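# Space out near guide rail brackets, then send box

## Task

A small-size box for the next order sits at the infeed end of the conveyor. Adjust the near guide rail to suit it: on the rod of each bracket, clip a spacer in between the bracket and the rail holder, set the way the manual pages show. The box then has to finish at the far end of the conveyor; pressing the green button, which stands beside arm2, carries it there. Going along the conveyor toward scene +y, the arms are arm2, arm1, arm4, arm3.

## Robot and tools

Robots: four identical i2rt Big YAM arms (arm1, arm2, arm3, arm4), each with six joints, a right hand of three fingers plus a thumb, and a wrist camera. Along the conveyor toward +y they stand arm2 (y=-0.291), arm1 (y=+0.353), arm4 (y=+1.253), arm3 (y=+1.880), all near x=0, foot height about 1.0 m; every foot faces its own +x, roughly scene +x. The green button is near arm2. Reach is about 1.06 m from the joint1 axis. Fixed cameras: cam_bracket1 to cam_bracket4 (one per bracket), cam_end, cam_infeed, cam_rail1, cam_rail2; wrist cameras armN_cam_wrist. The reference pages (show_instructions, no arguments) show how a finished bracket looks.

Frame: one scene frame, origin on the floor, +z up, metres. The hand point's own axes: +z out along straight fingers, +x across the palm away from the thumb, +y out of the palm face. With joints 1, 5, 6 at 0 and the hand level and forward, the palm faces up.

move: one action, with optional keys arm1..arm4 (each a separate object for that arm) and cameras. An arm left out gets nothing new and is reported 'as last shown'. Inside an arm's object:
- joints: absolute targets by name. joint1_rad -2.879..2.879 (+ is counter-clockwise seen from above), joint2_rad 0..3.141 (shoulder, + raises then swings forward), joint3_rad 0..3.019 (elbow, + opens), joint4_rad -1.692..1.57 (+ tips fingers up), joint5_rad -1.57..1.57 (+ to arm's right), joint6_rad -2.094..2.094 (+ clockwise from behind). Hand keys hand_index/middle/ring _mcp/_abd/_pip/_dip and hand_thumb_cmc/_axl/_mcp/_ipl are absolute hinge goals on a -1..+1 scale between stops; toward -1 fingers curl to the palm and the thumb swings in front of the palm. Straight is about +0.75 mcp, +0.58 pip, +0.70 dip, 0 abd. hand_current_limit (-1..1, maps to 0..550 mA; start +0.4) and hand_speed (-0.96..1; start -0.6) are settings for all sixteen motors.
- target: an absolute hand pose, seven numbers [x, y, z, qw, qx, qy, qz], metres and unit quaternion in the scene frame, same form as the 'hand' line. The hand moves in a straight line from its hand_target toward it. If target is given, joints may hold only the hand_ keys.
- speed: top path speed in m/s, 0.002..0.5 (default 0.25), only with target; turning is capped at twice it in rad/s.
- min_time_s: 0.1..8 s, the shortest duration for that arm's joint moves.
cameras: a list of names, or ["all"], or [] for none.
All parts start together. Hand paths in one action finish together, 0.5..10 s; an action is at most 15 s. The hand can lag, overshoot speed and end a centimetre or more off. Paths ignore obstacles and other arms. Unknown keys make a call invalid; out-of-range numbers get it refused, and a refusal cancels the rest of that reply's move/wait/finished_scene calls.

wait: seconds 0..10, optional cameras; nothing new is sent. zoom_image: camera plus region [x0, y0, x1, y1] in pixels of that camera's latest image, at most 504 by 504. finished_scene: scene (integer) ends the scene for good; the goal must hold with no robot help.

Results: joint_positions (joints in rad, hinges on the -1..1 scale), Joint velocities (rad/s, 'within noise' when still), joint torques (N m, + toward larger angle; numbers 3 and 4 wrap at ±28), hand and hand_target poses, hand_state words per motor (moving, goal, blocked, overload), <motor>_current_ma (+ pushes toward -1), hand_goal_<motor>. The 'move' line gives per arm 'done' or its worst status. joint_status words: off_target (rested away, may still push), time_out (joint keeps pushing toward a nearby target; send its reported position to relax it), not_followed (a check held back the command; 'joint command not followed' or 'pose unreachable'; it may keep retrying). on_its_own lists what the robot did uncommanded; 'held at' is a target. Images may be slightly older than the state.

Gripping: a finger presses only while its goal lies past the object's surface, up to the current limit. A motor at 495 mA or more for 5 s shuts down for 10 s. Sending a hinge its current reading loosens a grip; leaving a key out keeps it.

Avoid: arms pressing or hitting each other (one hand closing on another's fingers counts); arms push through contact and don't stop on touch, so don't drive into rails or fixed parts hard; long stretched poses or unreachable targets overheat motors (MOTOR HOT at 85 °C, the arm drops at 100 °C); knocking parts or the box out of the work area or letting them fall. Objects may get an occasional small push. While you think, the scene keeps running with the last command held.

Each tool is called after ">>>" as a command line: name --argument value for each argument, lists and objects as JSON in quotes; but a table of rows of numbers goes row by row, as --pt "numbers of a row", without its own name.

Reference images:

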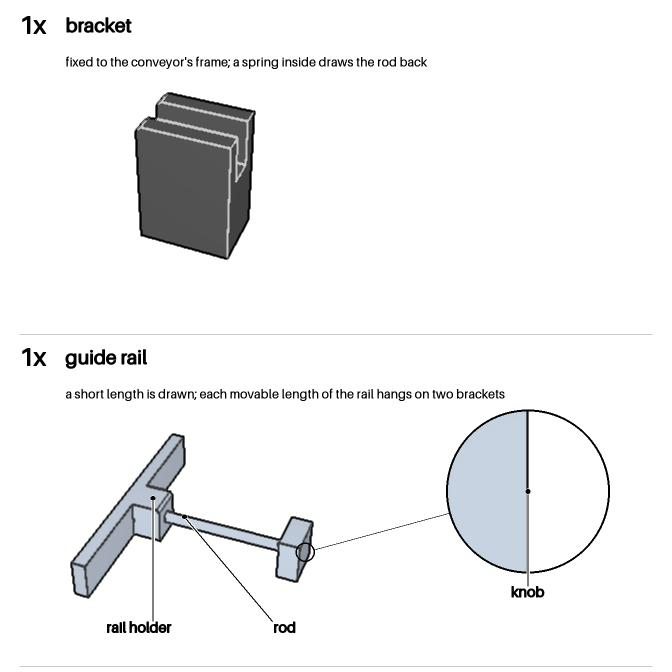

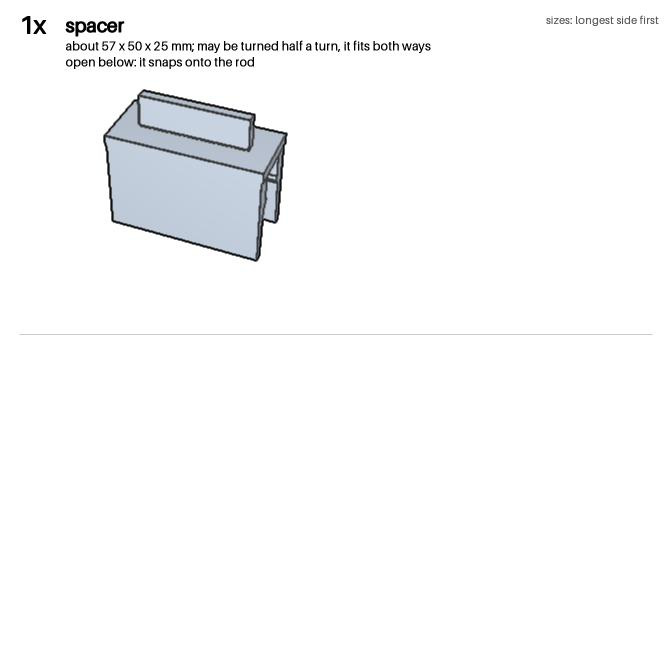

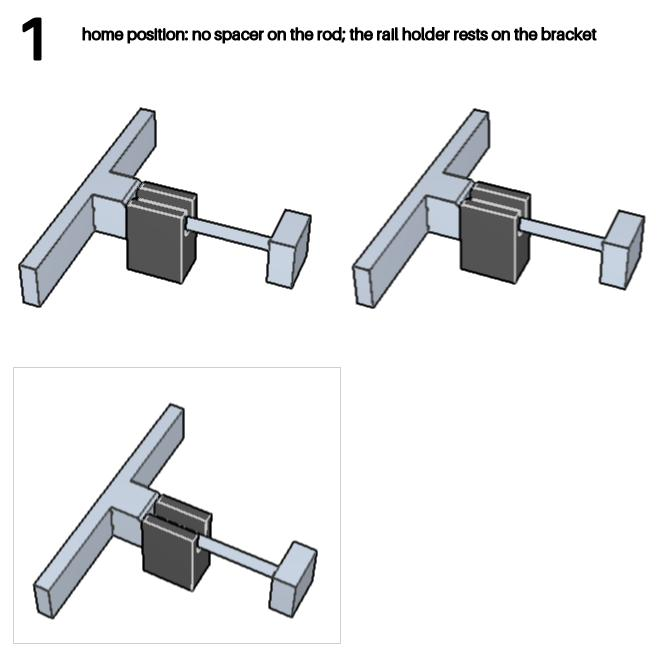

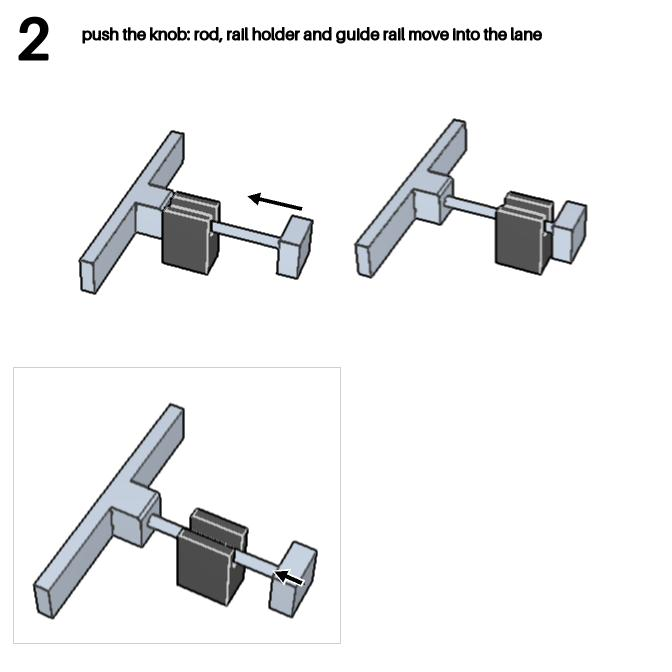

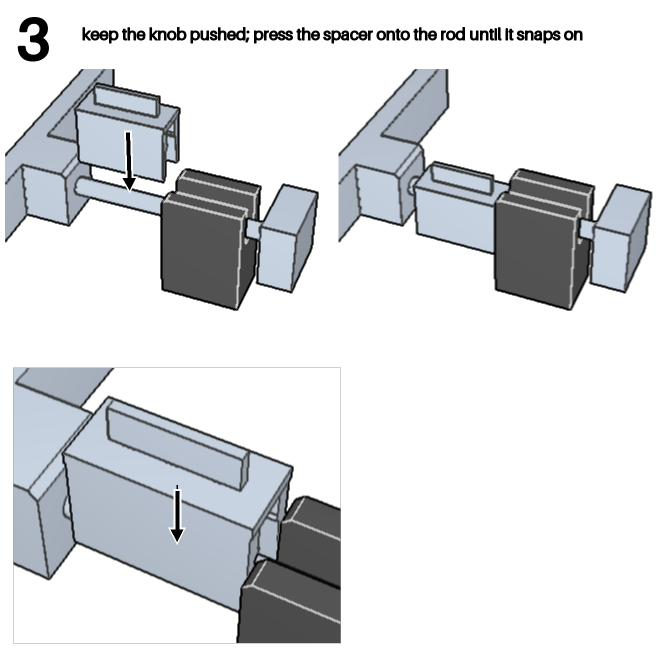

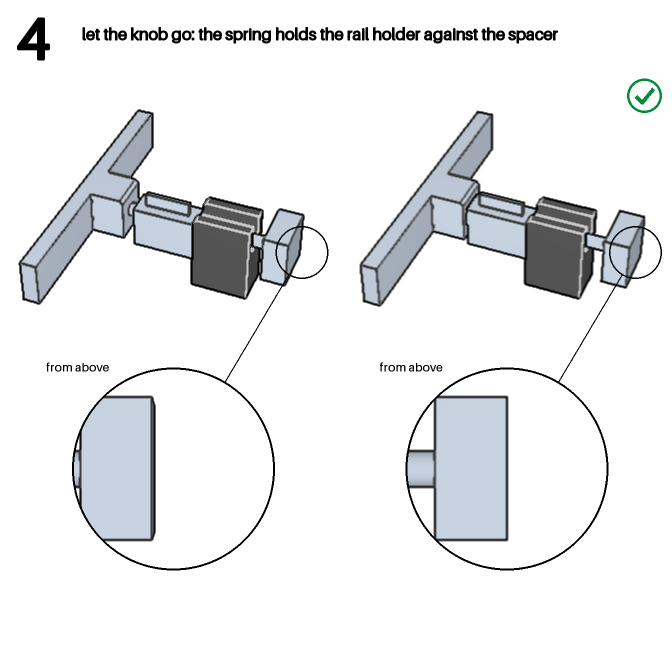

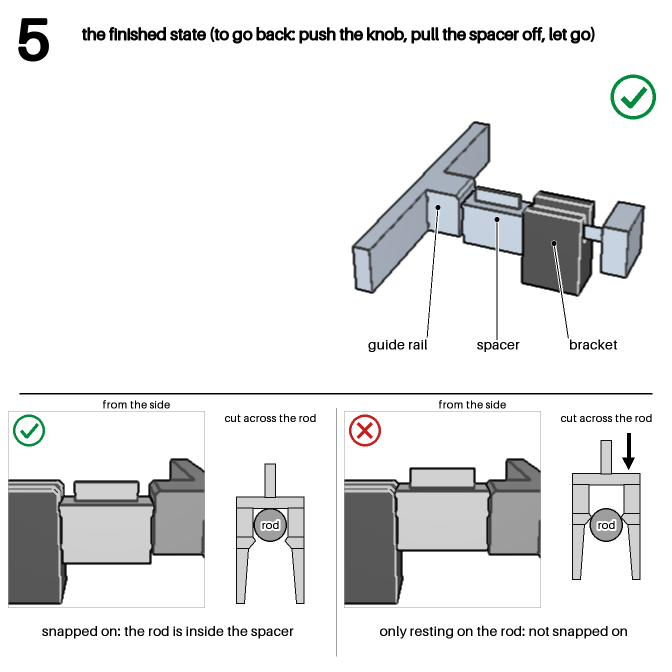

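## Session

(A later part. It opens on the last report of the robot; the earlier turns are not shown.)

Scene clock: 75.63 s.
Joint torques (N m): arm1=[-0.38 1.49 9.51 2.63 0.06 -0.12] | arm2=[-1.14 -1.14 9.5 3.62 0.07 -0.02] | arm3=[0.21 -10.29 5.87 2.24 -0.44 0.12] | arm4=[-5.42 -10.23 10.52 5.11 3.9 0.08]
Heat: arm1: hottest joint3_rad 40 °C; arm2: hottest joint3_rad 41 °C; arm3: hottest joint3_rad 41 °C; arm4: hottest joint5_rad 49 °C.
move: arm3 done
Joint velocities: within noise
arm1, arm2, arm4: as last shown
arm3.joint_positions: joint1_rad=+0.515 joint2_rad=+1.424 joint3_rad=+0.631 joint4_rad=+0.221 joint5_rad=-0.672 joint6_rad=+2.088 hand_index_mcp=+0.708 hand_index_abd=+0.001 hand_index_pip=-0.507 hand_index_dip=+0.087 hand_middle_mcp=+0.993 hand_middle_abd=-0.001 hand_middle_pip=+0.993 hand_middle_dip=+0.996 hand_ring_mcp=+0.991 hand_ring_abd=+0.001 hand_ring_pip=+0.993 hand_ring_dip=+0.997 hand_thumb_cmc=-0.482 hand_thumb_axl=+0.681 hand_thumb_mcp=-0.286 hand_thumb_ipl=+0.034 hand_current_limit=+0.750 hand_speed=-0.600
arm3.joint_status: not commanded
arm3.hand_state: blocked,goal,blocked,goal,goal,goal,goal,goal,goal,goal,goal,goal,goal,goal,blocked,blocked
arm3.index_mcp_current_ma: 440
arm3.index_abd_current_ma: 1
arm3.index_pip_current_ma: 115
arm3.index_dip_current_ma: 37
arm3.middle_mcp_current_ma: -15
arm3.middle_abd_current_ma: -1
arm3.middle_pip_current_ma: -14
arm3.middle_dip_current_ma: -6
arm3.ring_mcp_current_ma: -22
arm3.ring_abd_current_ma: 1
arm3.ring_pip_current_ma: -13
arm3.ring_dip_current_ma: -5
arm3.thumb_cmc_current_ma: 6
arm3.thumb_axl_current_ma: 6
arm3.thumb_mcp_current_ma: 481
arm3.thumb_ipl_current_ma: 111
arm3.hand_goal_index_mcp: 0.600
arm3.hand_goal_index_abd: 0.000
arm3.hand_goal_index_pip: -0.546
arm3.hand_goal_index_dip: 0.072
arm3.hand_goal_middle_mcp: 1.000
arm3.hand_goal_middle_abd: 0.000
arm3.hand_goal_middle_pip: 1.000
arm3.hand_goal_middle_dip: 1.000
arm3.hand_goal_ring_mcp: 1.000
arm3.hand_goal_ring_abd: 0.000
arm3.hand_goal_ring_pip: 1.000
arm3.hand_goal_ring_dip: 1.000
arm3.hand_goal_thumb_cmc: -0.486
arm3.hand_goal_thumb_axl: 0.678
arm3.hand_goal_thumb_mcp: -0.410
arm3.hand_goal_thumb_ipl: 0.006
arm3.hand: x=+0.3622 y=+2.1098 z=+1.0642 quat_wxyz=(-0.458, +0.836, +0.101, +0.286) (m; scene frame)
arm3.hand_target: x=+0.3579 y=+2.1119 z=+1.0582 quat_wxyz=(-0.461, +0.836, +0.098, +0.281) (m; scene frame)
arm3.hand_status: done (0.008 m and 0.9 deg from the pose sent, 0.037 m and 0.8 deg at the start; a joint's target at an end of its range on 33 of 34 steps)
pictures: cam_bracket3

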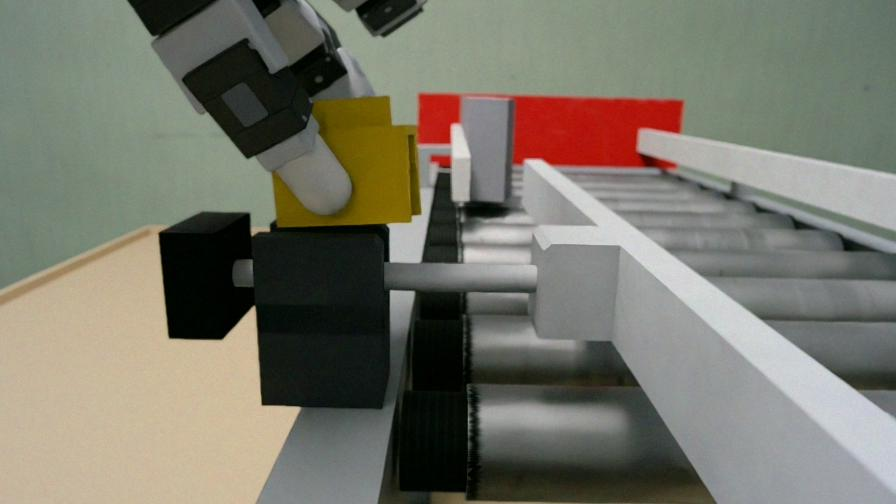

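>>> move --arm3 '{"target": [0.362, 2.112, 1.095, 0.4764, -0.8348, -0.1233, -0.2471], "speed": 0.12}'

>>> move --arm3 '{"target": [0.422, 2.113, 1.09, 0.4764, -0.8348, -0.1233, -0.2471], "speed": 0.12}' --cameras '["cam_bracket3"]'

>>> move --arm3 '{"target": [0.410, 2.112, 1.066, 0.4764, -0.8348, -0.1233, -0.2471], "speed": 0.08}' --cameras '["cam_bracket3", "arm3_cam_wrist", "cam_end"]'

>>> zoom_image --camera "cam_bracket3" --region '[370, 100, 550, 260]'

>>> zoom_image --camera "arm3_cam_wrist" --region '[446, 0, 896, 300]'

Scene clock: 78.17 s.
Joint torques (N m): arm1=[-0.44 1.44 9.5 2.61 0.07 -0.12] | arm2=[-0.5 0.44 9.26 3.29 0.05 -0.07] | arm3=[-0.38 -11.28 11.04 0.98 -0.52 -0.07] | arm4=[-5.36 -10.34 10.56 5.12 3.9 0.08]
Heat: arm1: hottest joint3_rad 40 °C; arm2: hottest joint3_rad 41 °C; arm3: hottest joint3_rad 41 °C; arm4: hottest joint5_rad 50 °C.
move: arm3 off_target
Joint velocities: within noise
arm1, arm2, arm4: as last shown
arm3.joint_positions: joint1_rad=+0.498 joint2_rad=+1.378 joint3_rad=+0.668 joint4_rad=+0.017 joint5_rad=-0.779 joint6_rad=+2.046 hand_index_mcp=+0.707 hand_index_abd=+0.001 hand_index_pip=-0.507 hand_index_dip=+0.088 hand_middle_mcp=+0.993 hand_middle_abd=-0.001 hand_middle_pip=+0.993 hand_middle_dip=+0.996 hand_ring_mcp=+0.990 hand_ring_abd=+0.001 hand_ring_pip=+0.993 hand_ring_dip=+0.997 hand_thumb_cmc=-0.485 hand_thumb_axl=+0.679 hand_thumb_mcp=-0.286 hand_thumb_ipl=+0.034 hand_current_limit=+0.750 hand_speed=-0.600
arm3.joint_status: not commanded
arm3.hand_state: blocked,goal,blocked,goal,goal,goal,goal,goal,goal,goal,goal,goal,goal,goal,blocked,blocked
arm3.index_mcp_current_ma: 435
arm3.index_abd_current_ma: 1
arm3.index_pip_current_ma: 118
arm3.index_dip_current_ma: 39
arm3.middle_mcp_current_ma: -15
arm3.middle_abd_current_ma: 0
arm3.middle_pip_current_ma: -14
arm3.middle_dip_current_ma: -6
arm3.ring_mcp_current_ma: -22
arm3.ring_abd_current_ma: 1
arm3.ring_pip_current_ma: -13
arm3.ring_dip_current_ma: -5
arm3.thumb_cmc_current_ma: 1
arm3.thumb_axl_current_ma: 1
arm3.thumb_mcp_current_ma: 481
arm3.thumb_ipl_current_ma: 111
arm3.hand_goal_index_mcp: 0.600
arm3.hand_goal_index_abd: 0.000
arm3.hand_goal_index_pip: -0.546
arm3.hand_goal_index_dip: 0.072
arm3.hand_goal_middle_mcp: 1.000
arm3.hand_goal_middle_abd: 0.000
arm3.hand_goal_middle_pip: 1.000
arm3.hand_goal_middle_dip: 1.000
arm3.hand_goal_ring_mcp: 1.000
arm3.hand_goal_ring_abd: 0.000
arm3.hand_goal_ring_pip: 1.000
arm3.hand_goal_ring_dip: 1.000
arm3.hand_goal_thumb_cmc: -0.486
arm3.hand_goal_thumb_axl: 0.678
arm3.hand_goal_thumb_mcp: -0.410
arm3.hand_goal_thumb_ipl: 0.006
arm3.hand: x=+0.3396 y=+2.1100 z=+1.0732 quat_wxyz=(-0.475, +0.843, +0.114, +0.224) (m; scene frame)
arm3.hand_target: x=+0.3609 y=+2.1115 z=+1.0955 quat_wxyz=(-0.476, +0.835, +0.123, +0.247) (m; scene frame)
arm3.hand_status: off_target (0.031 m and 3.0 deg from the pose sent, 0.031 m and 5.6 deg at the start)
pictures: none

Scene clock: 79.23 s.
Joint torques (N m): arm1=[-0.5 1.44 9.5 2.59 0.07 -0.13] | arm2=[-0.67 0.32 9.24 3.37 0.07 -0.11] | arm3=[-0.21 -12.34 11 0.84 -0.57 -0.09] | arm4=[-5.48 -10.4 10.54 5.14 3.89 0.09]
Heat: arm1: hottest joint3_rad 40 °C; arm2: hottest joint3_rad 41 °C; arm3: hottest joint3_rad 41 °C; arm4: hottest joint5_rad 50 °C.
move: arm3 off_target
Joint velocities: within noise
arm1.joint_positions: joint1_rad=-0.080 joint2_rad=+0.609 joint3_rad=+1.380 joint4_rad=-1.288 joint5_rad=-0.058 joint6_rad=+1.162 hand_index_mcp=+0.754 hand_index_abd=+0.001 hand_index_pip=+0.577 hand_index_dip=+0.696 hand_middle_mcp=+0.754 hand_middle_abd=+0.000 hand_middle_pip=+0.577 hand_middle_dip=+0.696 hand_ring_mcp=+0.754 hand_ring_abd=+0.001 hand_ring_pip=+0.577 hand_ring_dip=+0.696 hand_thumb_cmc=+0.714 hand_thumb_axl=+0.677 hand_thumb_mcp=+0.226 hand_thumb_ipl=+0.168 hand_current_limit=+0.400 hand_speed=-0.600
arm1.joint_status: not commanded
arm1.hand_state: goal,goal,goal,goal,goal,goal,goal,goal,goal,goal,goal,goal,goal,goal,goal,goal
arm1.index_mcp_current_ma: 0
arm1.index_abd_current_ma: 0
arm1.index_pip_current_ma: 1
arm1.index_dip_current_ma: 0
arm1.middle_mcp_current_ma: 0
arm1.middle_abd_current_ma: 0
arm1.middle_pip_current_ma: 1
arm1.middle_dip_current_ma: 0
arm1.ring_mcp_current_ma: 0
arm1.ring_abd_current_ma: 0
arm1.ring_pip_current_ma: 1
arm1.ring_dip_current_ma: 0
arm1.thumb_cmc_current_ma: 0
arm1.thumb_axl_current_ma: -1
arm1.thumb_mcp_current_ma: 0
arm1.thumb_ipl_current_ma: 0
arm1.hand_goal_index_mcp: 0.754
arm1.hand_goal_index_abd: 0.000
arm1.hand_goal_index_pip: 0.576
arm1.hand_goal_index_dip: 0.696
arm1.hand_goal_middle_mcp: 0.754
arm1.hand_goal_middle_abd: 0.000
arm1.hand_goal_middle_pip: 0.576
arm1.hand_goal_middle_dip: 0.696
arm1.hand_goal_ring_mcp: 0.754
arm1.hand_goal_ring_abd: 0.000
arm1.hand_goal_ring_pip: 0.576
arm1.hand_goal_ring_dip: 0.696
arm1.hand_goal_thumb_cmc: 0.714
arm1.hand_goal_thumb_axl: 0.678
arm1.hand_goal_thumb_mcp: 0.226
arm1.hand_goal_thumb_ipl: 0.168
arm1.hand: x=+0.2785 y=+0.2857 z=+1.5353 quat_wxyz=(+0.068, +0.840, +0.206, +0.498) (m; scene frame)
arm1.hand_target: x=+0.2758 y=+0.2856 z=+1.5450 quat_wxyz=(+0.070, +0.834, +0.205, +0.507) (m; scene frame)
arm1.hand_status: not commanded
arm2.joint_positions: joint1_rad=-0.169 joint2_rad=+0.607 joint3_rad=+1.362 joint4_rad=-1.180 joint5_rad=-0.019 joint6_rad=+1.058 hand_index_mcp=+0.755 hand_index_abd=+0.001 hand_index_pip=+0.577 hand_index_dip=+0.696 hand_middle_mcp=+0.755 hand_middle_abd=+0.000 hand_middle_pip=+0.577 hand_middle_dip=+0.696 hand_ring_mcp=+0.755 hand_ring_abd=+0.000 hand_ring_pip=+0.577 hand_ring_dip=+0.696 hand_thumb_cmc=+0.715 hand_thumb_axl=+0.677 hand_thumb_mcp=+0.226 hand_thumb_ipl=+0.168 hand_current_limit=+0.400 hand_speed=-0.600
arm2.joint_status: not commanded
arm2.hand_state: goal,goal,goal,goal,goal,goal,goal,goal,goal,goal,goal,goal,goal,goal,goal,goal
arm2.index_mcp_current_ma: 0
arm2.index_abd_current_ma: 0
arm2.index_pip_current_ma: 0
arm2.index_dip_current_ma: 0
arm2.middle_mcp_current_ma: 0
arm2.middle_abd_current_ma: 0
arm2.middle_pip_current_ma: 0
arm2.middle_dip_current_ma: 0
arm2.ring_mcp_current_ma: 0
arm2.ring_abd_current_ma: 0
arm2.ring_pip_current_ma: 0
arm2.ring_dip_current_ma: 0
arm2.thumb_cmc_current_ma: 0
arm2.thumb_axl_current_ma: 0
arm2.thumb_mcp_current_ma: 0
arm2.thumb_ipl_current_ma: 0
arm2.hand_goal_index_mcp: 0.754
arm2.hand_goal_index_abd: 0.000
arm2.hand_goal_index_pip: 0.576
arm2.hand_goal_index_dip: 0.696
arm2.hand_goal_middle_mcp: 0.754
arm2.hand_goal_middle_abd: 0.000
arm2.hand_goal_middle_pip: 0.576
arm2.hand_goal_middle_dip: 0.696
arm2.hand_goal_ring_mcp: 0.754
arm2.hand_goal_ring_abd: 0.000
arm2.hand_goal_ring_pip: 0.576
arm2.hand_goal_ring_dip: 0.696
arm2.hand_goal_thumb_cmc: 0.714
arm2.hand_goal_thumb_axl: 0.678
arm2.hand_goal_thumb_mcp: 0.226
arm2.hand_goal_thumb_ipl: 0.168
arm2.hand: x=+0.1640 y=-0.4516 z=+1.5901 quat_wxyz=(+0.212, +0.838, +0.087, +0.496) (m; scene frame)
arm2.hand_target: x=+0.1609 y=-0.4505 z=+1.6004 quat_wxyz=(+0.216, +0.832, +0.086, +0.505) (m; scene frame)
arm2.hand_status: not commanded
arm3.joint_positions: joint1_rad=+0.452 joint2_rad=+1.520 joint3_rad=+0.820 joint4_rad=-0.009 joint5_rad=-0.814 joint6_rad=+2.006 hand_index_mcp=+0.707 hand_index_abd=+0.001 hand_index_pip=-0.507 hand_index_dip=+0.088 hand_middle_mcp=+0.993 hand_middle_abd=-0.001 hand_middle_pip=+0.993 hand_middle_dip=+0.996 hand_ring_mcp=+0.990 hand_ring_abd=+0.001 hand_ring_pip=+0.993 hand_ring_dip=+0.997 hand_thumb_cmc=-0.485 hand_thumb_axl=+0.679 hand_thumb_mcp=-0.286 hand_thumb_ipl=+0.034 hand_current_limit=+0.750 hand_speed=-0.600
arm3.joint_status: not commanded
arm3.hand_state: blocked,goal,blocked,goal,goal,goal,goal,goal,goal,goal,goal,goal,goal,goal,blocked,blocked
arm3.index_mcp_current_ma: 435
arm3.index_abd_current_ma: 1
arm3.index_pip_current_ma: 118
arm3.index_dip_current_ma: 39
arm3.middle_mcp_current_ma: -15
arm3.middle_abd_current_ma: 0
arm3.middle_pip_current_ma: -14
arm3.middle_dip_current_ma: -6
arm3.ring_mcp_current_ma: -22
arm3.ring_abd_current_ma: 1
arm3.ring_pip_current_ma: -13
arm3.ring_dip_current_ma: -5
arm3.thumb_cmc_current_ma: 1
arm3.thumb_axl_current_ma: 1
arm3.thumb_mcp_current_ma: 481
arm3.thumb_ipl_current_ma: 111
arm3.hand_goal_index_mcp: 0.600
arm3.hand_goal_index_abd: 0.000
arm3.hand_goal_index_pip: -0.546
arm3.hand_goal_index_dip: 0.072
arm3.hand_goal_middle_mcp: 1.000
arm3.hand_goal_middle_abd: 0.000
arm3.hand_goal_middle_pip: 1.000
arm3.hand_goal_middle_dip: 1.000
arm3.hand_goal_ring_mcp: 1.000
arm3.hand_goal_ring_abd: 0.000
arm3.hand_goal_ring_pip: 1.000
arm3.hand_goal_ring_dip: 1.000
arm3.hand_goal_thumb_cmc: -0.486
arm3.hand_goal_thumb_axl: 0.678
arm3.hand_goal_thumb_mcp: -0.410
arm3.hand_goal_thumb_ipl: 0.006
arm3.hand: x=+0.3998 y=+2.1124 z=+1.0737 quat_wxyz=(-0.476, +0.841, +0.116, +0.229) (m; scene frame)
arm3.hand_target: x=+0.4211 y=+2.1124 z=+1.0905 quat_wxyz=(-0.476, +0.835, +0.123, +0.248) (m; scene frame)
arm3.hand_status: off_target (0.028 m and 2.3 deg from the pose sent, 0.084 m and 3.0 deg at the start)
arm4.joint_positions: joint1_rad=+0.873 joint2_rad=+1.535 joint3_rad=+0.573 joint4_rad=-0.651 joint5_rad=+0.132 joint6_rad=+0.882 hand_index_mcp=-0.470 hand_index_abd=+0.004 hand_index_pip=-1.000 hand_index_dip=+0.838 hand_middle_mcp=-0.520 hand_middle_abd=+0.037 hand_middle_pip=-0.997 hand_middle_dip=+0.843 hand_ring_mcp=-0.466 hand_ring_abd=+0.001 hand_ring_pip=-0.998 hand_ring_dip=+0.837 hand_thumb_cmc=+0.712 hand_thumb_axl=+0.677 hand_thumb_mcp=+0.223 hand_thumb_ipl=+0.168 hand_current_limit=+0.750 hand_speed=-0.600
arm4.joint_status: not commanded
arm4.hand_state: goal,goal,goal,goal,blocked,blocked,goal,goal,goal,goal,goal,goal,goal,goal,goal,goal
arm4.index_mcp_current_ma: 17
arm4.index_abd_current_ma: 6
arm4.index_pip_current_ma: 0
arm4.index_dip_current_ma: -3
arm4.middle_mcp_current_ma: -137
arm4.middle_abd_current_ma: 90
arm4.middle_pip_current_ma: 5
arm4.middle_dip_current_ma: 5
arm4.ring_mcp_current_ma: 30
arm4.ring_abd_current_ma: 1
arm4.ring_pip_current_ma: 2
arm4.ring_dip_current_ma: -4
arm4.thumb_cmc_current_ma: -2
arm4.thumb_axl_current_ma: -1
arm4.thumb_mcp_current_ma: -5
arm4.thumb_ipl_current_ma: 0
arm4.hand_goal_index_mcp: -0.478
arm4.hand_goal_index_abd: 0.000
arm4.hand_goal_index_pip: -1.000
arm4.hand_goal_index_dip: 0.840
arm4.hand_goal_middle_mcp: -0.478
arm4.hand_goal_middle_abd: 0.000
arm4.hand_goal_middle_pip: -1.000
arm4.hand_goal_middle_dip: 0.840
arm4.hand_goal_ring_mcp: -0.478
arm4.hand_goal_ring_abd: 0.000
arm4.hand_goal_ring_pip: -1.000
arm4.hand_goal_ring_dip: 0.840
arm4.hand_goal_thumb_cmc: 0.714
arm4.hand_goal_thumb_axl: 0.678
arm4.hand_goal_thumb_mcp: 0.226
arm4.hand_goal_thumb_ipl: 0.168
arm4.hand: x=+0.2997 y=+1.4569 z=+0.9731 quat_wxyz=(+0.066, +0.675, +0.734, -0.019) (m; scene frame)
arm4.hand_target: x=+0.3655 y=+1.4835 z=+1.0199 quat_wxyz=(+0.095, +0.704, +0.698, +0.090) (m; scene frame)
arm4.hand_status: not commanded
pictures: cam_bracket3

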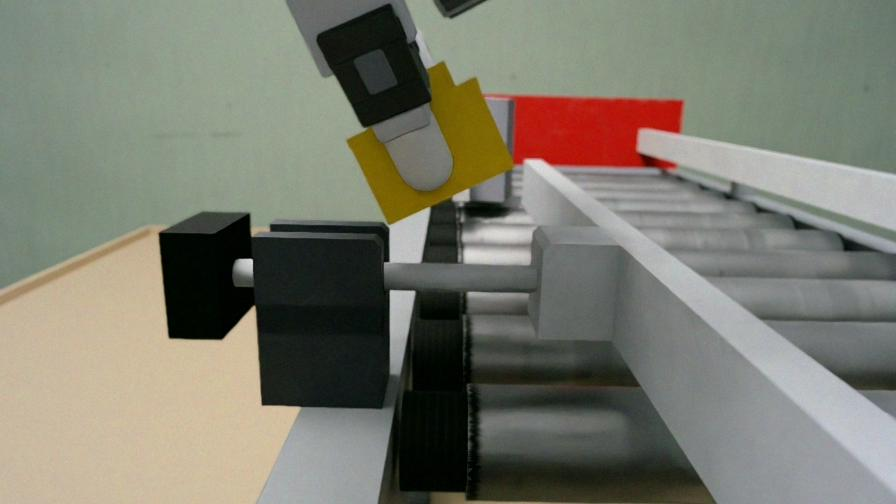

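Scene clock: 80.20 s.
Joint torques (N m): arm1=[-0.44 1.44 9.51 2.63 0.06 -0.11] | arm2=[-0.91 -0.03 9.39 3.29 0.1 -0.11] | arm3=[-0.21 -12.81 6.28 2.22 -0.43 -0.05] | arm4=[-5.48 -10.29 10.5 5.11 3.89 0.08]
Heat: arm1: hottest joint3_rad 40 °C; arm2: hottest joint3_rad 41 °C; arm3: hottest joint3_rad 41 °C; arm4: hottest joint5_rad 51 °C.
move: arm3 done
Joint velocities: within noise
arm1, arm2, arm4: as last shown
arm3.joint_positions: joint1_rad=+0.452 joint2_rad=+1.537 joint3_rad=+0.820 joint4_rad=+0.045 joint5_rad=-0.813 joint6_rad=+2.006 hand_index_mcp=+0.707 hand_index_abd=+0.001 hand_index_pip=-0.507 hand_index_dip=+0.088 hand_middle_mcp=+0.993 hand_middle_abd=-0.001 hand_middle_pip=+0.993 hand_middle_dip=+0.996 hand_ring_mcp=+0.990 hand_ring_abd=+0.001 hand_ring_pip=+0.993 hand_ring_dip=+0.997 hand_thumb_cmc=-0.485 hand_thumb_axl=+0.679 hand_thumb_mcp=-0.286 hand_thumb_ipl=+0.034 hand_current_limit=+0.750 hand_speed=-0.600
arm3.joint_status: not commanded
arm3.hand_state: blocked,goal,blocked,goal,goal,goal,goal,goal,goal,goal,goal,goal,goal,goal,blocked,blocked
arm3.index_mcp_current_ma: 435
arm3.index_abd_current_ma: 1
arm3.index_pip_current_ma: 118
arm3.index_dip_current_ma: 39
arm3.middle_mcp_current_ma: -15
arm3.middle_abd_current_ma: 0
arm3.middle_pip_current_ma: -14
arm3.middle_dip_current_ma: -6
arm3.ring_mcp_current_ma: -22
arm3.ring_abd_current_ma: 1
arm3.ring_pip_current_ma: -13
arm3.ring_dip_current_ma: -5
arm3.thumb_cmc_current_ma: 1
arm3.thumb_axl_current_ma: 1
arm3.thumb_mcp_current_ma: 481
arm3.thumb_ipl_current_ma: 111
arm3.hand_goal_index_mcp: 0.600
arm3.hand_goal_index_abd: 0.000
arm3.hand_goal_index_pip: -0.546
arm3.hand_goal_index_dip: 0.072
arm3.hand_goal_middle_mcp: 1.000
arm3.hand_goal_middle_abd: 0.000
arm3.hand_goal_middle_pip: 1.000
arm3.hand_goal_middle_dip: 1.000
arm3.hand_goal_ring_mcp: 1.000
arm3.hand_goal_ring_abd: 0.000
arm3.hand_goal_ring_pip: 1.000
arm3.hand_goal_ring_dip: 1.000
arm3.hand_goal_thumb_cmc: -0.486
arm3.hand_goal_thumb_axl: 0.678
arm3.hand_goal_thumb_mcp: -0.410
arm3.hand_goal_thumb_ipl: 0.006
arm3.hand: x=+0.4090 y=+2.1152 z=+1.0734 quat_wxyz=(-0.479, +0.834, +0.123, +0.245) (m; scene frame)
arm3.hand_target: x=+0.4099 y=+2.1119 z=+1.0661 quat_wxyz=(-0.476, +0.835, +0.123, +0.247) (m; scene frame)
arm3.hand_status: done (0.008 m and 0.4 deg from the pose sent, 0.013 m and 2.3 deg at the start)
pictures: arm3_cam_wrist, cam_bracket3, cam_end
camera_calibration:
arm3_cam_wrist: T_world_to_cam=[[-0.364392, -0.294847, -0.883336, 1.75459], [-0.818556, -0.350896, 0.454794, 0.540599], [-0.444054, 0.888784, -0.113486, -1.45197], [0, 0, 0, 1]] pos_world=[0.437116, 1.99752, 1.13925]

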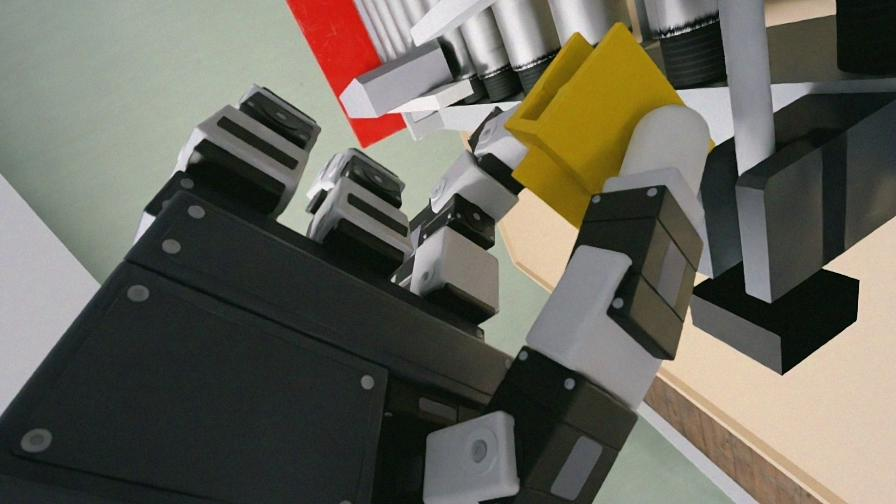

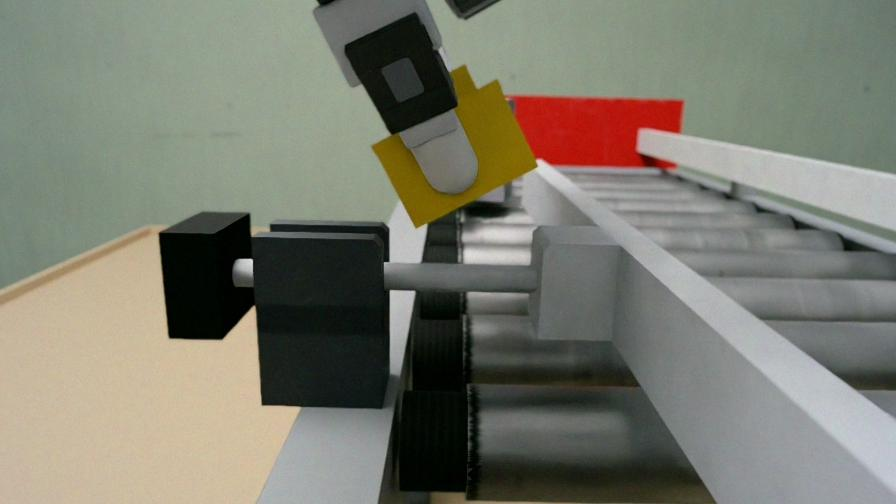

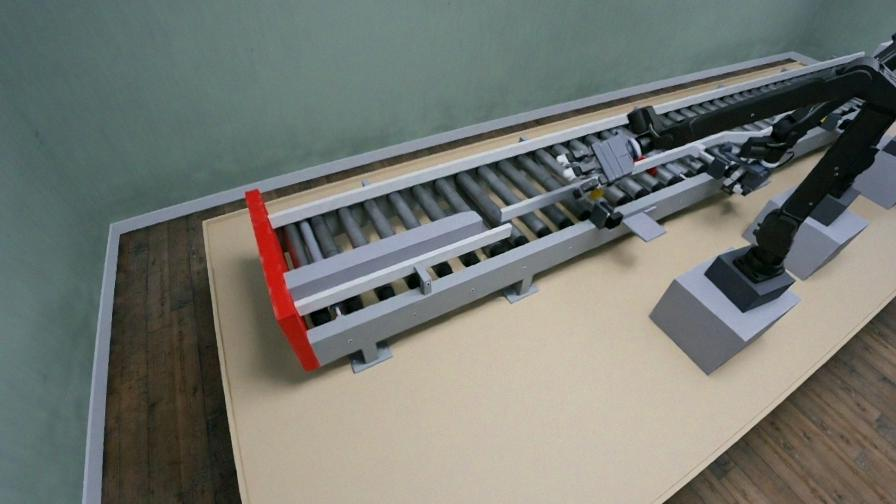

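Scaled by 2.800 from the camera's 896x504 image, which has a finer 1280x720 frame.

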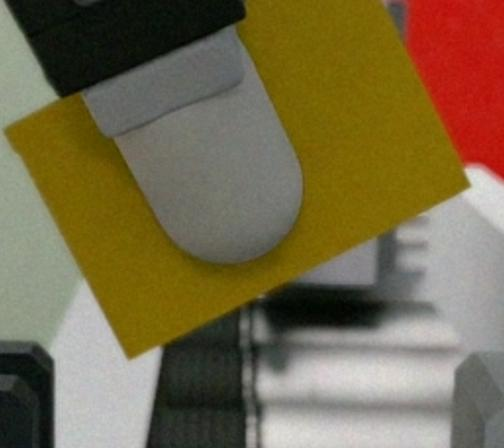

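Scaled by 1.120 from the camera's 896x504 image, which has a finer 1280x720 frame.

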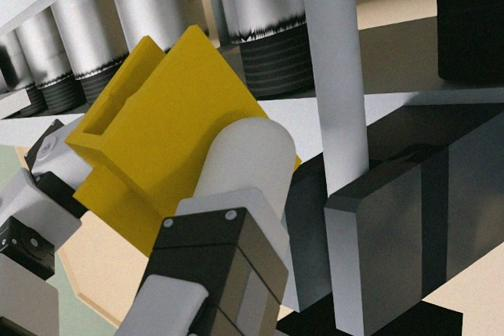

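>>> move --arm3 '{"target": [0.43, 2.113, 1.12, 0.4728, -0.8360, -0.1160, -0.2560], "speed": 0.12}'

>>> move --arm3 '{"target": [0.357, 2.110, 1.10, 0.4728, -0.8360, -0.1160, -0.2560], "speed": 0.12}' --cameras '["cam_bracket3"]'

Scene clock: 81.90 s.
Joint torques (N m): arm1=[-0.44 1.44 9.47 2.62 0.06 -0.12] | arm2=[-1.49 0.21 9.1 3.18 0.04 -0.14] | arm3=[-0.09 -13.74 11.36 1.02 -0.39 0.06] | arm4=[-5.36 -10.29 10.5 5.14 3.89 0.06]
Heat: arm1: hottest joint3_rad 40 °C; arm2: hottest joint3_rad 41 °C; arm3: hottest joint3_rad 41 °C; arm4: hottest joint5_rad 51 °C.
move: arm3 off_target
Joint velocities: within noise
arm1, arm2, arm4: as last shown
arm3.joint_positions: joint1_rad=+0.452 joint2_rad=+1.490 joint3_rad=+0.870 joint4_rad=-0.075 joint5_rad=-0.797 joint6_rad=+2.006 hand_index_mcp=+0.707 hand_index_abd=+0.001 hand_index_pip=-0.507 hand_index_dip=+0.088 hand_middle_mcp=+0.993 hand_middle_abd=-0.001 hand_middle_pip=+0.993 hand_middle_dip=+0.996 hand_ring_mcp=+0.990 hand_ring_abd=+0.001 hand_ring_pip=+0.993 hand_ring_dip=+0.997 hand_thumb_cmc=-0.485 hand_thumb_axl=+0.679 hand_thumb_mcp=-0.286 hand_thumb_ipl=+0.034 hand_current_limit=+0.750 hand_speed=-0.600
arm3.joint_status: not commanded
arm3.hand_state: blocked,goal,blocked,goal,goal,goal,goal,goal,goal,goal,goal,goal,goal,goal,blocked,blocked
arm3.index_mcp_current_ma: 435
arm3.index_abd_current_ma: 1
arm3.index_pip_current_ma: 118
arm3.index_dip_current_ma: 39
arm3.middle_mcp_current_ma: -15
arm3.middle_abd_current_ma: 0
arm3.middle_pip_current_ma: -14
arm3.middle_dip_current_ma: -6
arm3.ring_mcp_current_ma: -22
arm3.ring_abd_current_ma: 1
arm3.ring_pip_current_ma: -13
arm3.ring_dip_current_ma: -5
arm3.thumb_cmc_current_ma: 2
arm3.thumb_axl_current_ma: 1
arm3.thumb_mcp_current_ma: 481
arm3.thumb_ipl_current_ma: 111
arm3.hand_goal_index_mcp: 0.600
arm3.hand_goal_index_abd: 0.000
arm3.hand_goal_index_pip: -0.546
arm3.hand_goal_index_dip: 0.072
arm3.hand_goal_middle_mcp: 1.000
arm3.hand_goal_middle_abd: 0.000
arm3.hand_goal_middle_pip: 1.000
arm3.hand_goal_middle_dip: 1.000
arm3.hand_goal_ring_mcp: 1.000
arm3.hand_goal_ring_abd: 0.000
arm3.hand_goal_ring_pip: 1.000
arm3.hand_goal_ring_dip: 1.000
arm3.hand_goal_thumb_cmc: -0.486
arm3.hand_goal_thumb_axl: 0.678
arm3.hand_goal_thumb_mcp: -0.410
arm3.hand_goal_thumb_ipl: 0.006
arm3.hand: x=+0.4112 y=+2.1130 z=+1.1003 quat_wxyz=(-0.471, +0.841, +0.115, +0.239) (m; scene frame)
arm3.hand_target: x=+0.4292 y=+2.1125 z=+1.1202 quat_wxyz=(-0.472, +0.835, +0.116, +0.256) (m; scene frame)
arm3.hand_status: off_target (0.027 m and 2.1 deg from the pose sent, 0.051 m and 1.7 deg at the start)
pictures: none

Scene clock: 83.13 s.
Joint torques (N m): arm1=[-0.5 1.44 9.48 2.62 0.06 -0.12] | arm2=[-1.08 -0.91 9.32 3.22 0.03 -0.05] | arm3=[1.2 -12.22 6.91 2 -0.33 0.08] | arm4=[-5.48 -10.23 10.5 5.08 3.89 0.07]
Heat: arm1: hottest joint3_rad 40 °C; arm2: hottest joint3_rad 41 °C; arm3: hottest joint3_rad 41 °C; arm4: hottest joint5_rad 51 °C.
move: arm3 done
Joint velocities: within noise
arm1, arm2, arm4: as last shown
arm3.joint_positions: joint1_rad=+0.481 joint2_rad=+1.356 joint3_rad=+0.706 joint4_rad=-0.002 joint5_rad=-0.757 joint6_rad=+2.038 hand_index_mcp=+0.707 hand_index_abd=+0.001 hand_index_pip=-0.507 hand_index_dip=+0.088 hand_middle_mcp=+0.993 hand_middle_abd=-0.001 hand_middle_pip=+0.993 hand_middle_dip=+0.996 hand_ring_mcp=+0.990 hand_ring_abd=+0.001 hand_ring_pip=+0.993 hand_ring_dip=+0.997 hand_thumb_cmc=-0.484 hand_thumb_axl=+0.679 hand_thumb_mcp=-0.286 hand_thumb_ipl=+0.034 hand_current_limit=+0.750 hand_speed=-0.600
arm3.joint_status: not commanded
arm3.hand_state: blocked,goal,blocked,goal,goal,goal,goal,goal,goal,goal,goal,goal,goal,goal,blocked,blocked
arm3.index_mcp_current_ma: 435
arm3.index_abd_current_ma: 1
arm3.index_pip_current_ma: 118
arm3.index_dip_current_ma: 39
arm3.middle_mcp_current_ma: -15
arm3.middle_abd_current_ma: 0
arm3.middle_pip_current_ma: -14
arm3.middle_dip_current_ma: -6
arm3.ring_mcp_current_ma: -22
arm3.ring_abd_current_ma: 1
arm3.ring_pip_current_ma: -13
arm3.ring_dip_current_ma: -5
arm3.thumb_cmc_current_ma: 2
arm3.thumb_axl_current_ma: 1
arm3.thumb_mcp_current_ma: 481
arm3.thumb_ipl_current_ma: 111
arm3.hand_goal_index_mcp: 0.600
arm3.hand_goal_index_abd: 0.000
arm3.hand_goal_index_pip: -0.546
arm3.hand_goal_index_dip: 0.072
arm3.hand_goal_middle_mcp: 1.000
arm3.hand_goal_middle_abd: 0.000
arm3.hand_goal_middle_pip: 1.000
arm3.hand_goal_middle_dip: 1.000
arm3.hand_goal_ring_mcp: 1.000
arm3.hand_goal_ring_abd: 0.000
arm3.hand_goal_ring_pip: 1.000
arm3.hand_goal_ring_dip: 1.000
arm3.hand_goal_thumb_cmc: -0.486
arm3.hand_goal_thumb_axl: 0.678
arm3.hand_goal_thumb_mcp: -0.410
arm3.hand_goal_thumb_ipl: 0.006
arm3.hand: x=+0.3594 y=+2.1048 z=+1.0966 quat_wxyz=(-0.468, +0.839, +0.114, +0.252) (m; scene frame)
arm3.hand_target: x=+0.3571 y=+2.1100 z=+1.1002 quat_wxyz=(-0.473, +0.835, +0.116, +0.256) (m; scene frame)
arm3.hand_status: done (0.007 m and 0.8 deg from the pose sent, 0.054 m and 2.0 deg at the start)
pictures: cam_bracket3

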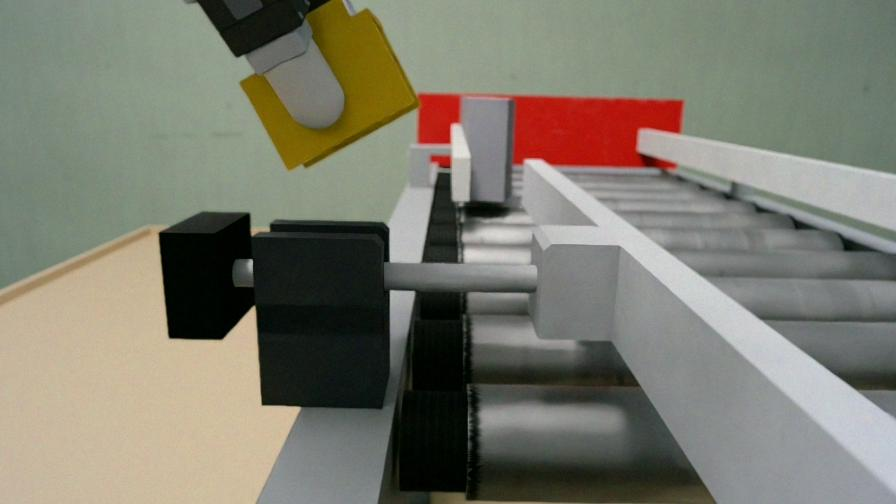

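>>> move --arm3 '{"target": [0.357, 2.110, 1.055, 0.4728, -0.8360, -0.1160, -0.2560], "speed": 0.06}' --cameras '["cam_bracket3"]'

>>> zoom_image --camera "cam_bracket3" --region '[250, 100, 430, 250]'

Scene clock: 84.43 s.
Joint torques (N m): arm1=[-0.44 1.49 9.5 2.62 0.06 -0.12] | arm2=[-0.21 -1.2 9.35 3.64 -0.01 -0.07] | arm3=[1.61 -10.34 5.72 2.15 -0.35 0.17] | arm4=[-5.25 -10.4 10.51 5.15 3.89 0.09]
Heat: arm1: hottest joint3_rad 40 °C; arm2: hottest joint3_rad 41 °C; arm3: hottest joint3_rad 41 °C; arm4: hottest joint5_rad 52 °C.
move: arm3 done
Joint velocities: within noise
arm1, arm2, arm4: as last shown
arm3.joint_positions: joint1_rad=+0.481 joint2_rad=+1.438 joint3_rad=+0.655 joint4_rad=+0.154 joint5_rad=-0.756 joint6_rad=+2.038 hand_index_mcp=+0.706 hand_index_abd=+0.001 hand_index_pip=-0.507 hand_index_dip=+0.088 hand_middle_mcp=+0.993 hand_middle_abd=-0.001 hand_middle_pip=+0.993 hand_middle_dip=+0.996 hand_ring_mcp=+0.990 hand_ring_abd=+0.001 hand_ring_pip=+0.993 hand_ring_dip=+0.997 hand_thumb_cmc=-0.484 hand_thumb_axl=+0.679 hand_thumb_mcp=-0.286 hand_thumb_ipl=+0.034 hand_current_limit=+0.750 hand_speed=-0.600
arm3.joint_status: not commanded
arm3.hand_state: blocked,goal,blocked,goal,goal,goal,goal,goal,goal,goal,goal,goal,goal,goal,blocked,blocked
arm3.index_mcp_current_ma: 434
arm3.index_abd_current_ma: 1
arm3.index_pip_current_ma: 118
arm3.index_dip_current_ma: 39
arm3.middle_mcp_current_ma: -15
arm3.middle_abd_current_ma: 0
arm3.middle_pip_current_ma: -14
arm3.middle_dip_current_ma: -6
arm3.ring_mcp_current_ma: -22
arm3.ring_abd_current_ma: 1
arm3.ring_pip_current_ma: -13
arm3.ring_dip_current_ma: -5
arm3.thumb_cmc_current_ma: 2
arm3.thumb_axl_current_ma: 1
arm3.thumb_mcp_current_ma: 481
arm3.thumb_ipl_current_ma: 111
arm3.hand_goal_index_mcp: 0.600
arm3.hand_goal_index_abd: 0.000
arm3.hand_goal_index_pip: -0.546
arm3.hand_goal_index_dip: 0.072
arm3.hand_goal_middle_mcp: 1.000
arm3.hand_goal_middle_abd: 0.000
arm3.hand_goal_middle_pip: 1.000
arm3.hand_goal_middle_dip: 1.000
arm3.hand_goal_ring_mcp: 1.000
arm3.hand_goal_ring_abd: 0.000
arm3.hand_goal_ring_pip: 1.000
arm3.hand_goal_ring_dip: 1.000
arm3.hand_goal_thumb_cmc: -0.486
arm3.hand_goal_thumb_axl: 0.678
arm3.hand_goal_thumb_mcp: -0.410
arm3.hand_goal_thumb_ipl: 0.006
arm3.hand: x=+0.3622 y=+2.1058 z=+1.0618 quat_wxyz=(-0.470, +0.835, +0.118, +0.262) (m; scene frame)
arm3.hand_target: x=+0.3569 y=+2.1098 z=+1.0551 quat_wxyz=(-0.472, +0.836, +0.116, +0.256) (m; scene frame)
arm3.hand_status: done (0.010 m and 0.8 deg from the pose sent, 0.042 m and 0.8 deg at the start)
pictures: cam_bracket3

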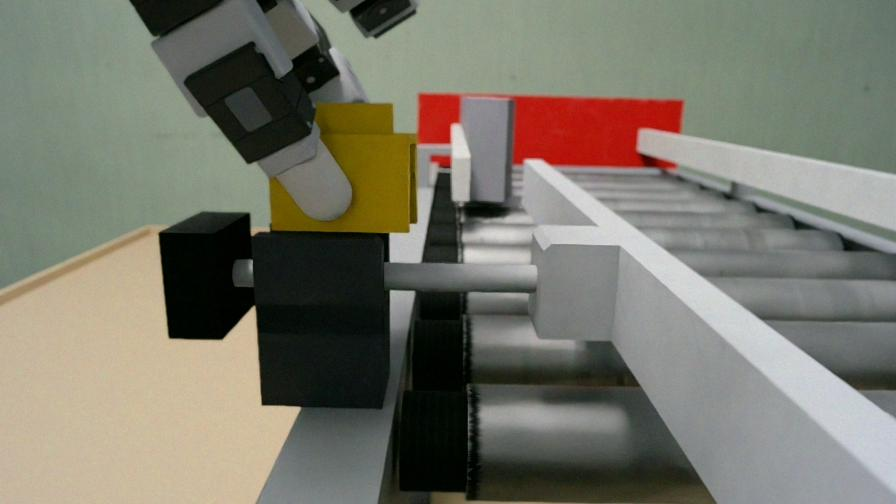

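Scaled by 2.800 from the camera's 896x504 image, which has a finer 1280x720 frame.

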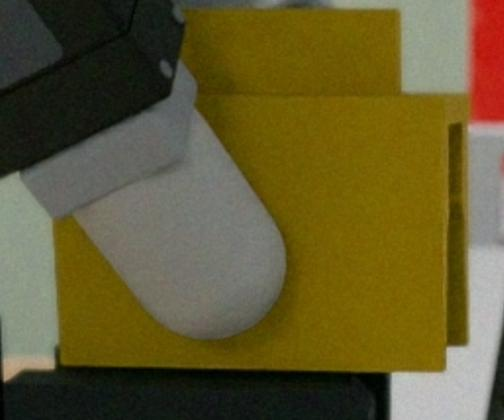

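>>> move --arm3 '{"target": [0.380, 2.110, 1.085, 0.4728, -0.8360, -0.1160, -0.2560], "speed": 0.1}' --cameras '["cam_bracket3"]'

>>> move --arm3 '{"target": [0.385, 2.110, 1.12, 0.4728, -0.8360, -0.1160, -0.2560], "speed": 0.1}' --cameras '["cam_bracket3"]'

Scene clock: 85.63 s.
Joint torques (N m): arm1=[-0.5 1.44 9.52 2.59 0.06 -0.12] | arm2=[-0.21 -0.21 9.35 3.44 0.07 -0.08] | arm3=[0.15 -12.16 10.91 0.99 -0.51 0.02] | arm4=[-5.36 -10.29 10.54 5.16 3.89 0.09]
Heat: arm1: hottest joint3_rad 40 °C; arm2: hottest joint3_rad 41 °C; arm3: hottest joint3_rad 41 °C; arm4: hottest joint5_rad 52 °C.
move: arm3 off_target
Joint velocities: within noise
arm1, arm2, arm4: as last shown
arm3.joint_positions: joint1_rad=+0.481 joint2_rad=+1.437 joint3_rad=+0.687 joint4_rad=+0.064 joint5_rad=-0.769 joint6_rad=+2.038 hand_index_mcp=+0.706 hand_index_abd=+0.001 hand_index_pip=-0.507 hand_index_dip=+0.088 hand_middle_mcp=+0.993 hand_middle_abd=+0.000 hand_middle_pip=+0.993 hand_middle_dip=+0.996 hand_ring_mcp=+0.990 hand_ring_abd=+0.001 hand_ring_pip=+0.993 hand_ring_dip=+0.997 hand_thumb_cmc=-0.484 hand_thumb_axl=+0.679 hand_thumb_mcp=-0.286 hand_thumb_ipl=+0.034 hand_current_limit=+0.750 hand_speed=-0.600
arm3.joint_status: not commanded
arm3.hand_state: blocked,goal,blocked,goal,goal,goal,goal,goal,goal,goal,goal,goal,goal,goal,blocked,blocked
arm3.index_mcp_current_ma: 434
arm3.index_abd_current_ma: 1
arm3.index_pip_current_ma: 118
arm3.index_dip_current_ma: 39
arm3.middle_mcp_current_ma: -15
arm3.middle_abd_current_ma: 0
arm3.middle_pip_current_ma: -14
arm3.middle_dip_current_ma: -6
arm3.ring_mcp_current_ma: -22
arm3.ring_abd_current_ma: 1
arm3.ring_pip_current_ma: -13
arm3.ring_dip_current_ma: -5
arm3.thumb_cmc_current_ma: 2
arm3.thumb_axl_current_ma: 1
arm3.thumb_mcp_current_ma: 481
arm3.thumb_ipl_current_ma: 112
arm3.hand_goal_index_mcp: 0.600
arm3.hand_goal_index_abd: 0.000
arm3.hand_goal_index_pip: -0.546
arm3.hand_goal_index_dip: 0.072
arm3.hand_goal_middle_mcp: 1.000
arm3.hand_goal_middle_abd: 0.000
arm3.hand_goal_middle_pip: 1.000
arm3.hand_goal_middle_dip: 1.000
arm3.hand_goal_ring_mcp: 1.000
arm3.hand_goal_ring_abd: 0.000
arm3.hand_goal_ring_pip: 1.000
arm3.hand_goal_ring_dip: 1.000
arm3.hand_goal_thumb_cmc: -0.486
arm3.hand_goal_thumb_axl: 0.678
arm3.hand_goal_thumb_mcp: -0.410
arm3.hand_goal_thumb_ipl: 0.006
arm3.hand: x=+0.3581 y=+2.1066 z=+1.0625 quat_wxyz=(-0.469, +0.844, +0.110, +0.235) (m; scene frame)
arm3.hand_target: x=+0.3790 y=+2.1095 z=+1.0855 quat_wxyz=(-0.472, +0.835, +0.116, +0.256) (m; scene frame)
arm3.hand_status: off_target (0.032 m and 2.7 deg from the pose sent, 0.030 m and 0.8 deg at the start)
pictures: cam_bracket3

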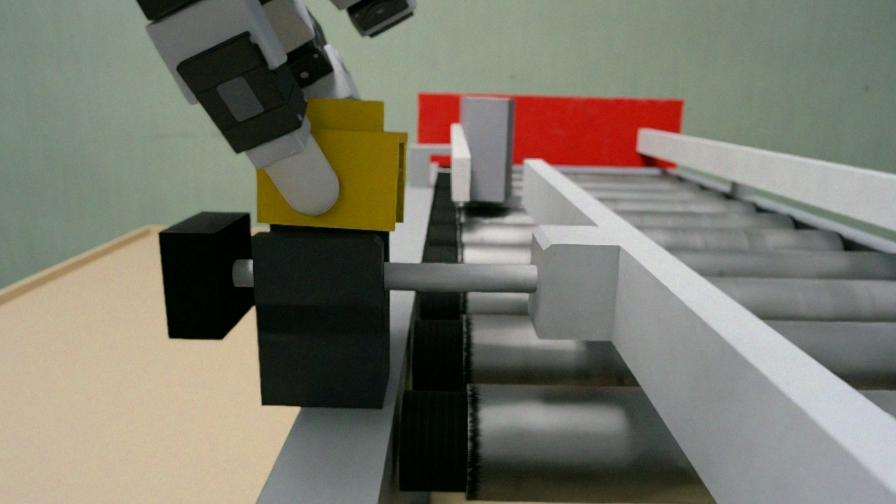

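Scene clock: 86.70 s.
Joint torques (N m): arm1=[-0.44 1.44 9.5 2.63 0.06 -0.13] | arm2=[-1.03 0.5 9.39 3.21 -0.02 -0.06] | arm3=[-0.32 -11.52 11.45 0.8 -0.55 0.01] | arm4=[-5.36 -10.23 10.56 5.12 3.88 0.07]
Heat: arm1: hottest joint3_rad 40 °C; arm2: hottest joint3_rad 41 °C; arm3: hottest joint3_rad 41 °C; arm4: hottest joint5_rad 52 °C.
move: arm3 off_target
Joint velocities: within noise
arm1, arm2, arm4: as last shown
arm3.joint_positions: joint1_rad=+0.481 joint2_rad=+1.380 joint3_rad=+0.749 joint4_rad=-0.052 joint5_rad=-0.772 joint6_rad=+2.038 hand_index_mcp=+0.706 hand_index_abd=+0.001 hand_index_pip=-0.507 hand_index_dip=+0.088 hand_middle_mcp=+0.993 hand_middle_abd=+0.000 hand_middle_pip=+0.993 hand_middle_dip=+0.996 hand_ring_mcp=+0.990 hand_ring_abd=+0.001 hand_ring_pip=+0.993 hand_ring_dip=+0.997 hand_thumb_cmc=-0.484 hand_thumb_axl=+0.679 hand_thumb_mcp=-0.286 hand_thumb_ipl=+0.034 hand_current_limit=+0.750 hand_speed=-0.600
arm3.joint_status: not commanded
arm3.hand_state: blocked,goal,blocked,goal,goal,goal,goal,goal,goal,goal,goal,goal,goal,goal,blocked,blocked
arm3.index_mcp_current_ma: 434
arm3.index_abd_current_ma: 1
arm3.index_pip_current_ma: 118
arm3.index_dip_current_ma: 39
arm3.middle_mcp_current_ma: -15
arm3.middle_abd_current_ma: 0
arm3.middle_pip_current_ma: -14
arm3.middle_dip_current_ma: -6
arm3.ring_mcp_current_ma: -22
arm3.ring_abd_current_ma: 1
arm3.ring_pip_current_ma: -13
arm3.ring_dip_current_ma: -5
arm3.thumb_cmc_current_ma: 2
arm3.thumb_axl_current_ma: 1
arm3.thumb_mcp_current_ma: 481
arm3.thumb_ipl_current_ma: 112
arm3.hand_goal_index_mcp: 0.600
arm3.hand_goal_index_abd: 0.000
arm3.hand_goal_index_pip: -0.546
arm3.hand_goal_index_dip: 0.072
arm3.hand_goal_middle_mcp: 1.000
arm3.hand_goal_middle_abd: 0.000
arm3.hand_goal_middle_pip: 1.000
arm3.hand_goal_middle_dip: 1.000
arm3.hand_goal_ring_mcp: 1.000
arm3.hand_goal_ring_abd: 0.000
arm3.hand_goal_ring_pip: 1.000
arm3.hand_goal_ring_dip: 1.000
arm3.hand_goal_thumb_cmc: -0.486
arm3.hand_goal_thumb_axl: 0.678
arm3.hand_goal_thumb_mcp: -0.410
arm3.hand_goal_thumb_ipl: 0.006
arm3.hand: x=+0.3644 y=+2.1092 z=+1.0982 quat_wxyz=(-0.471, +0.843, +0.111, +0.235) (m; scene frame)
arm3.hand_target: x=+0.3840 y=+2.1094 z=+1.1204 quat_wxyz=(-0.472, +0.835, +0.116, +0.256) (m; scene frame)
arm3.hand_status: off_target (0.030 m and 2.6 deg from the pose sent, 0.064 m and 2.7 deg at the start)
pictures: cam_bracket3

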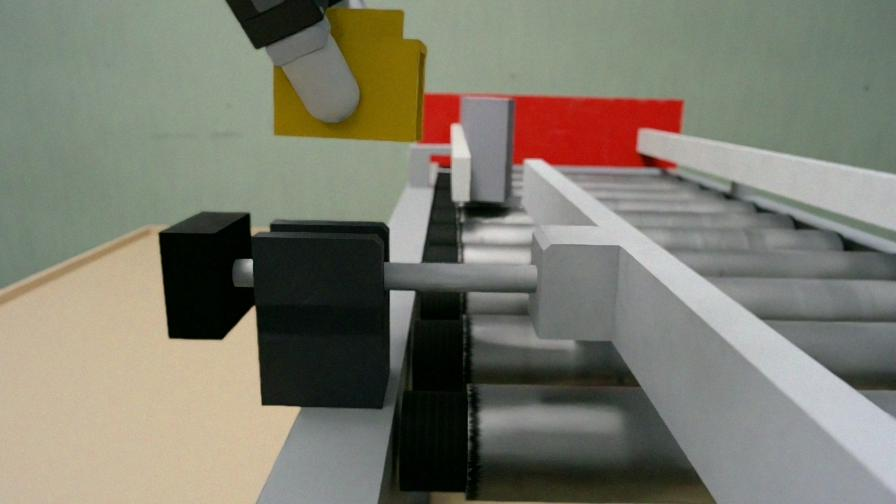

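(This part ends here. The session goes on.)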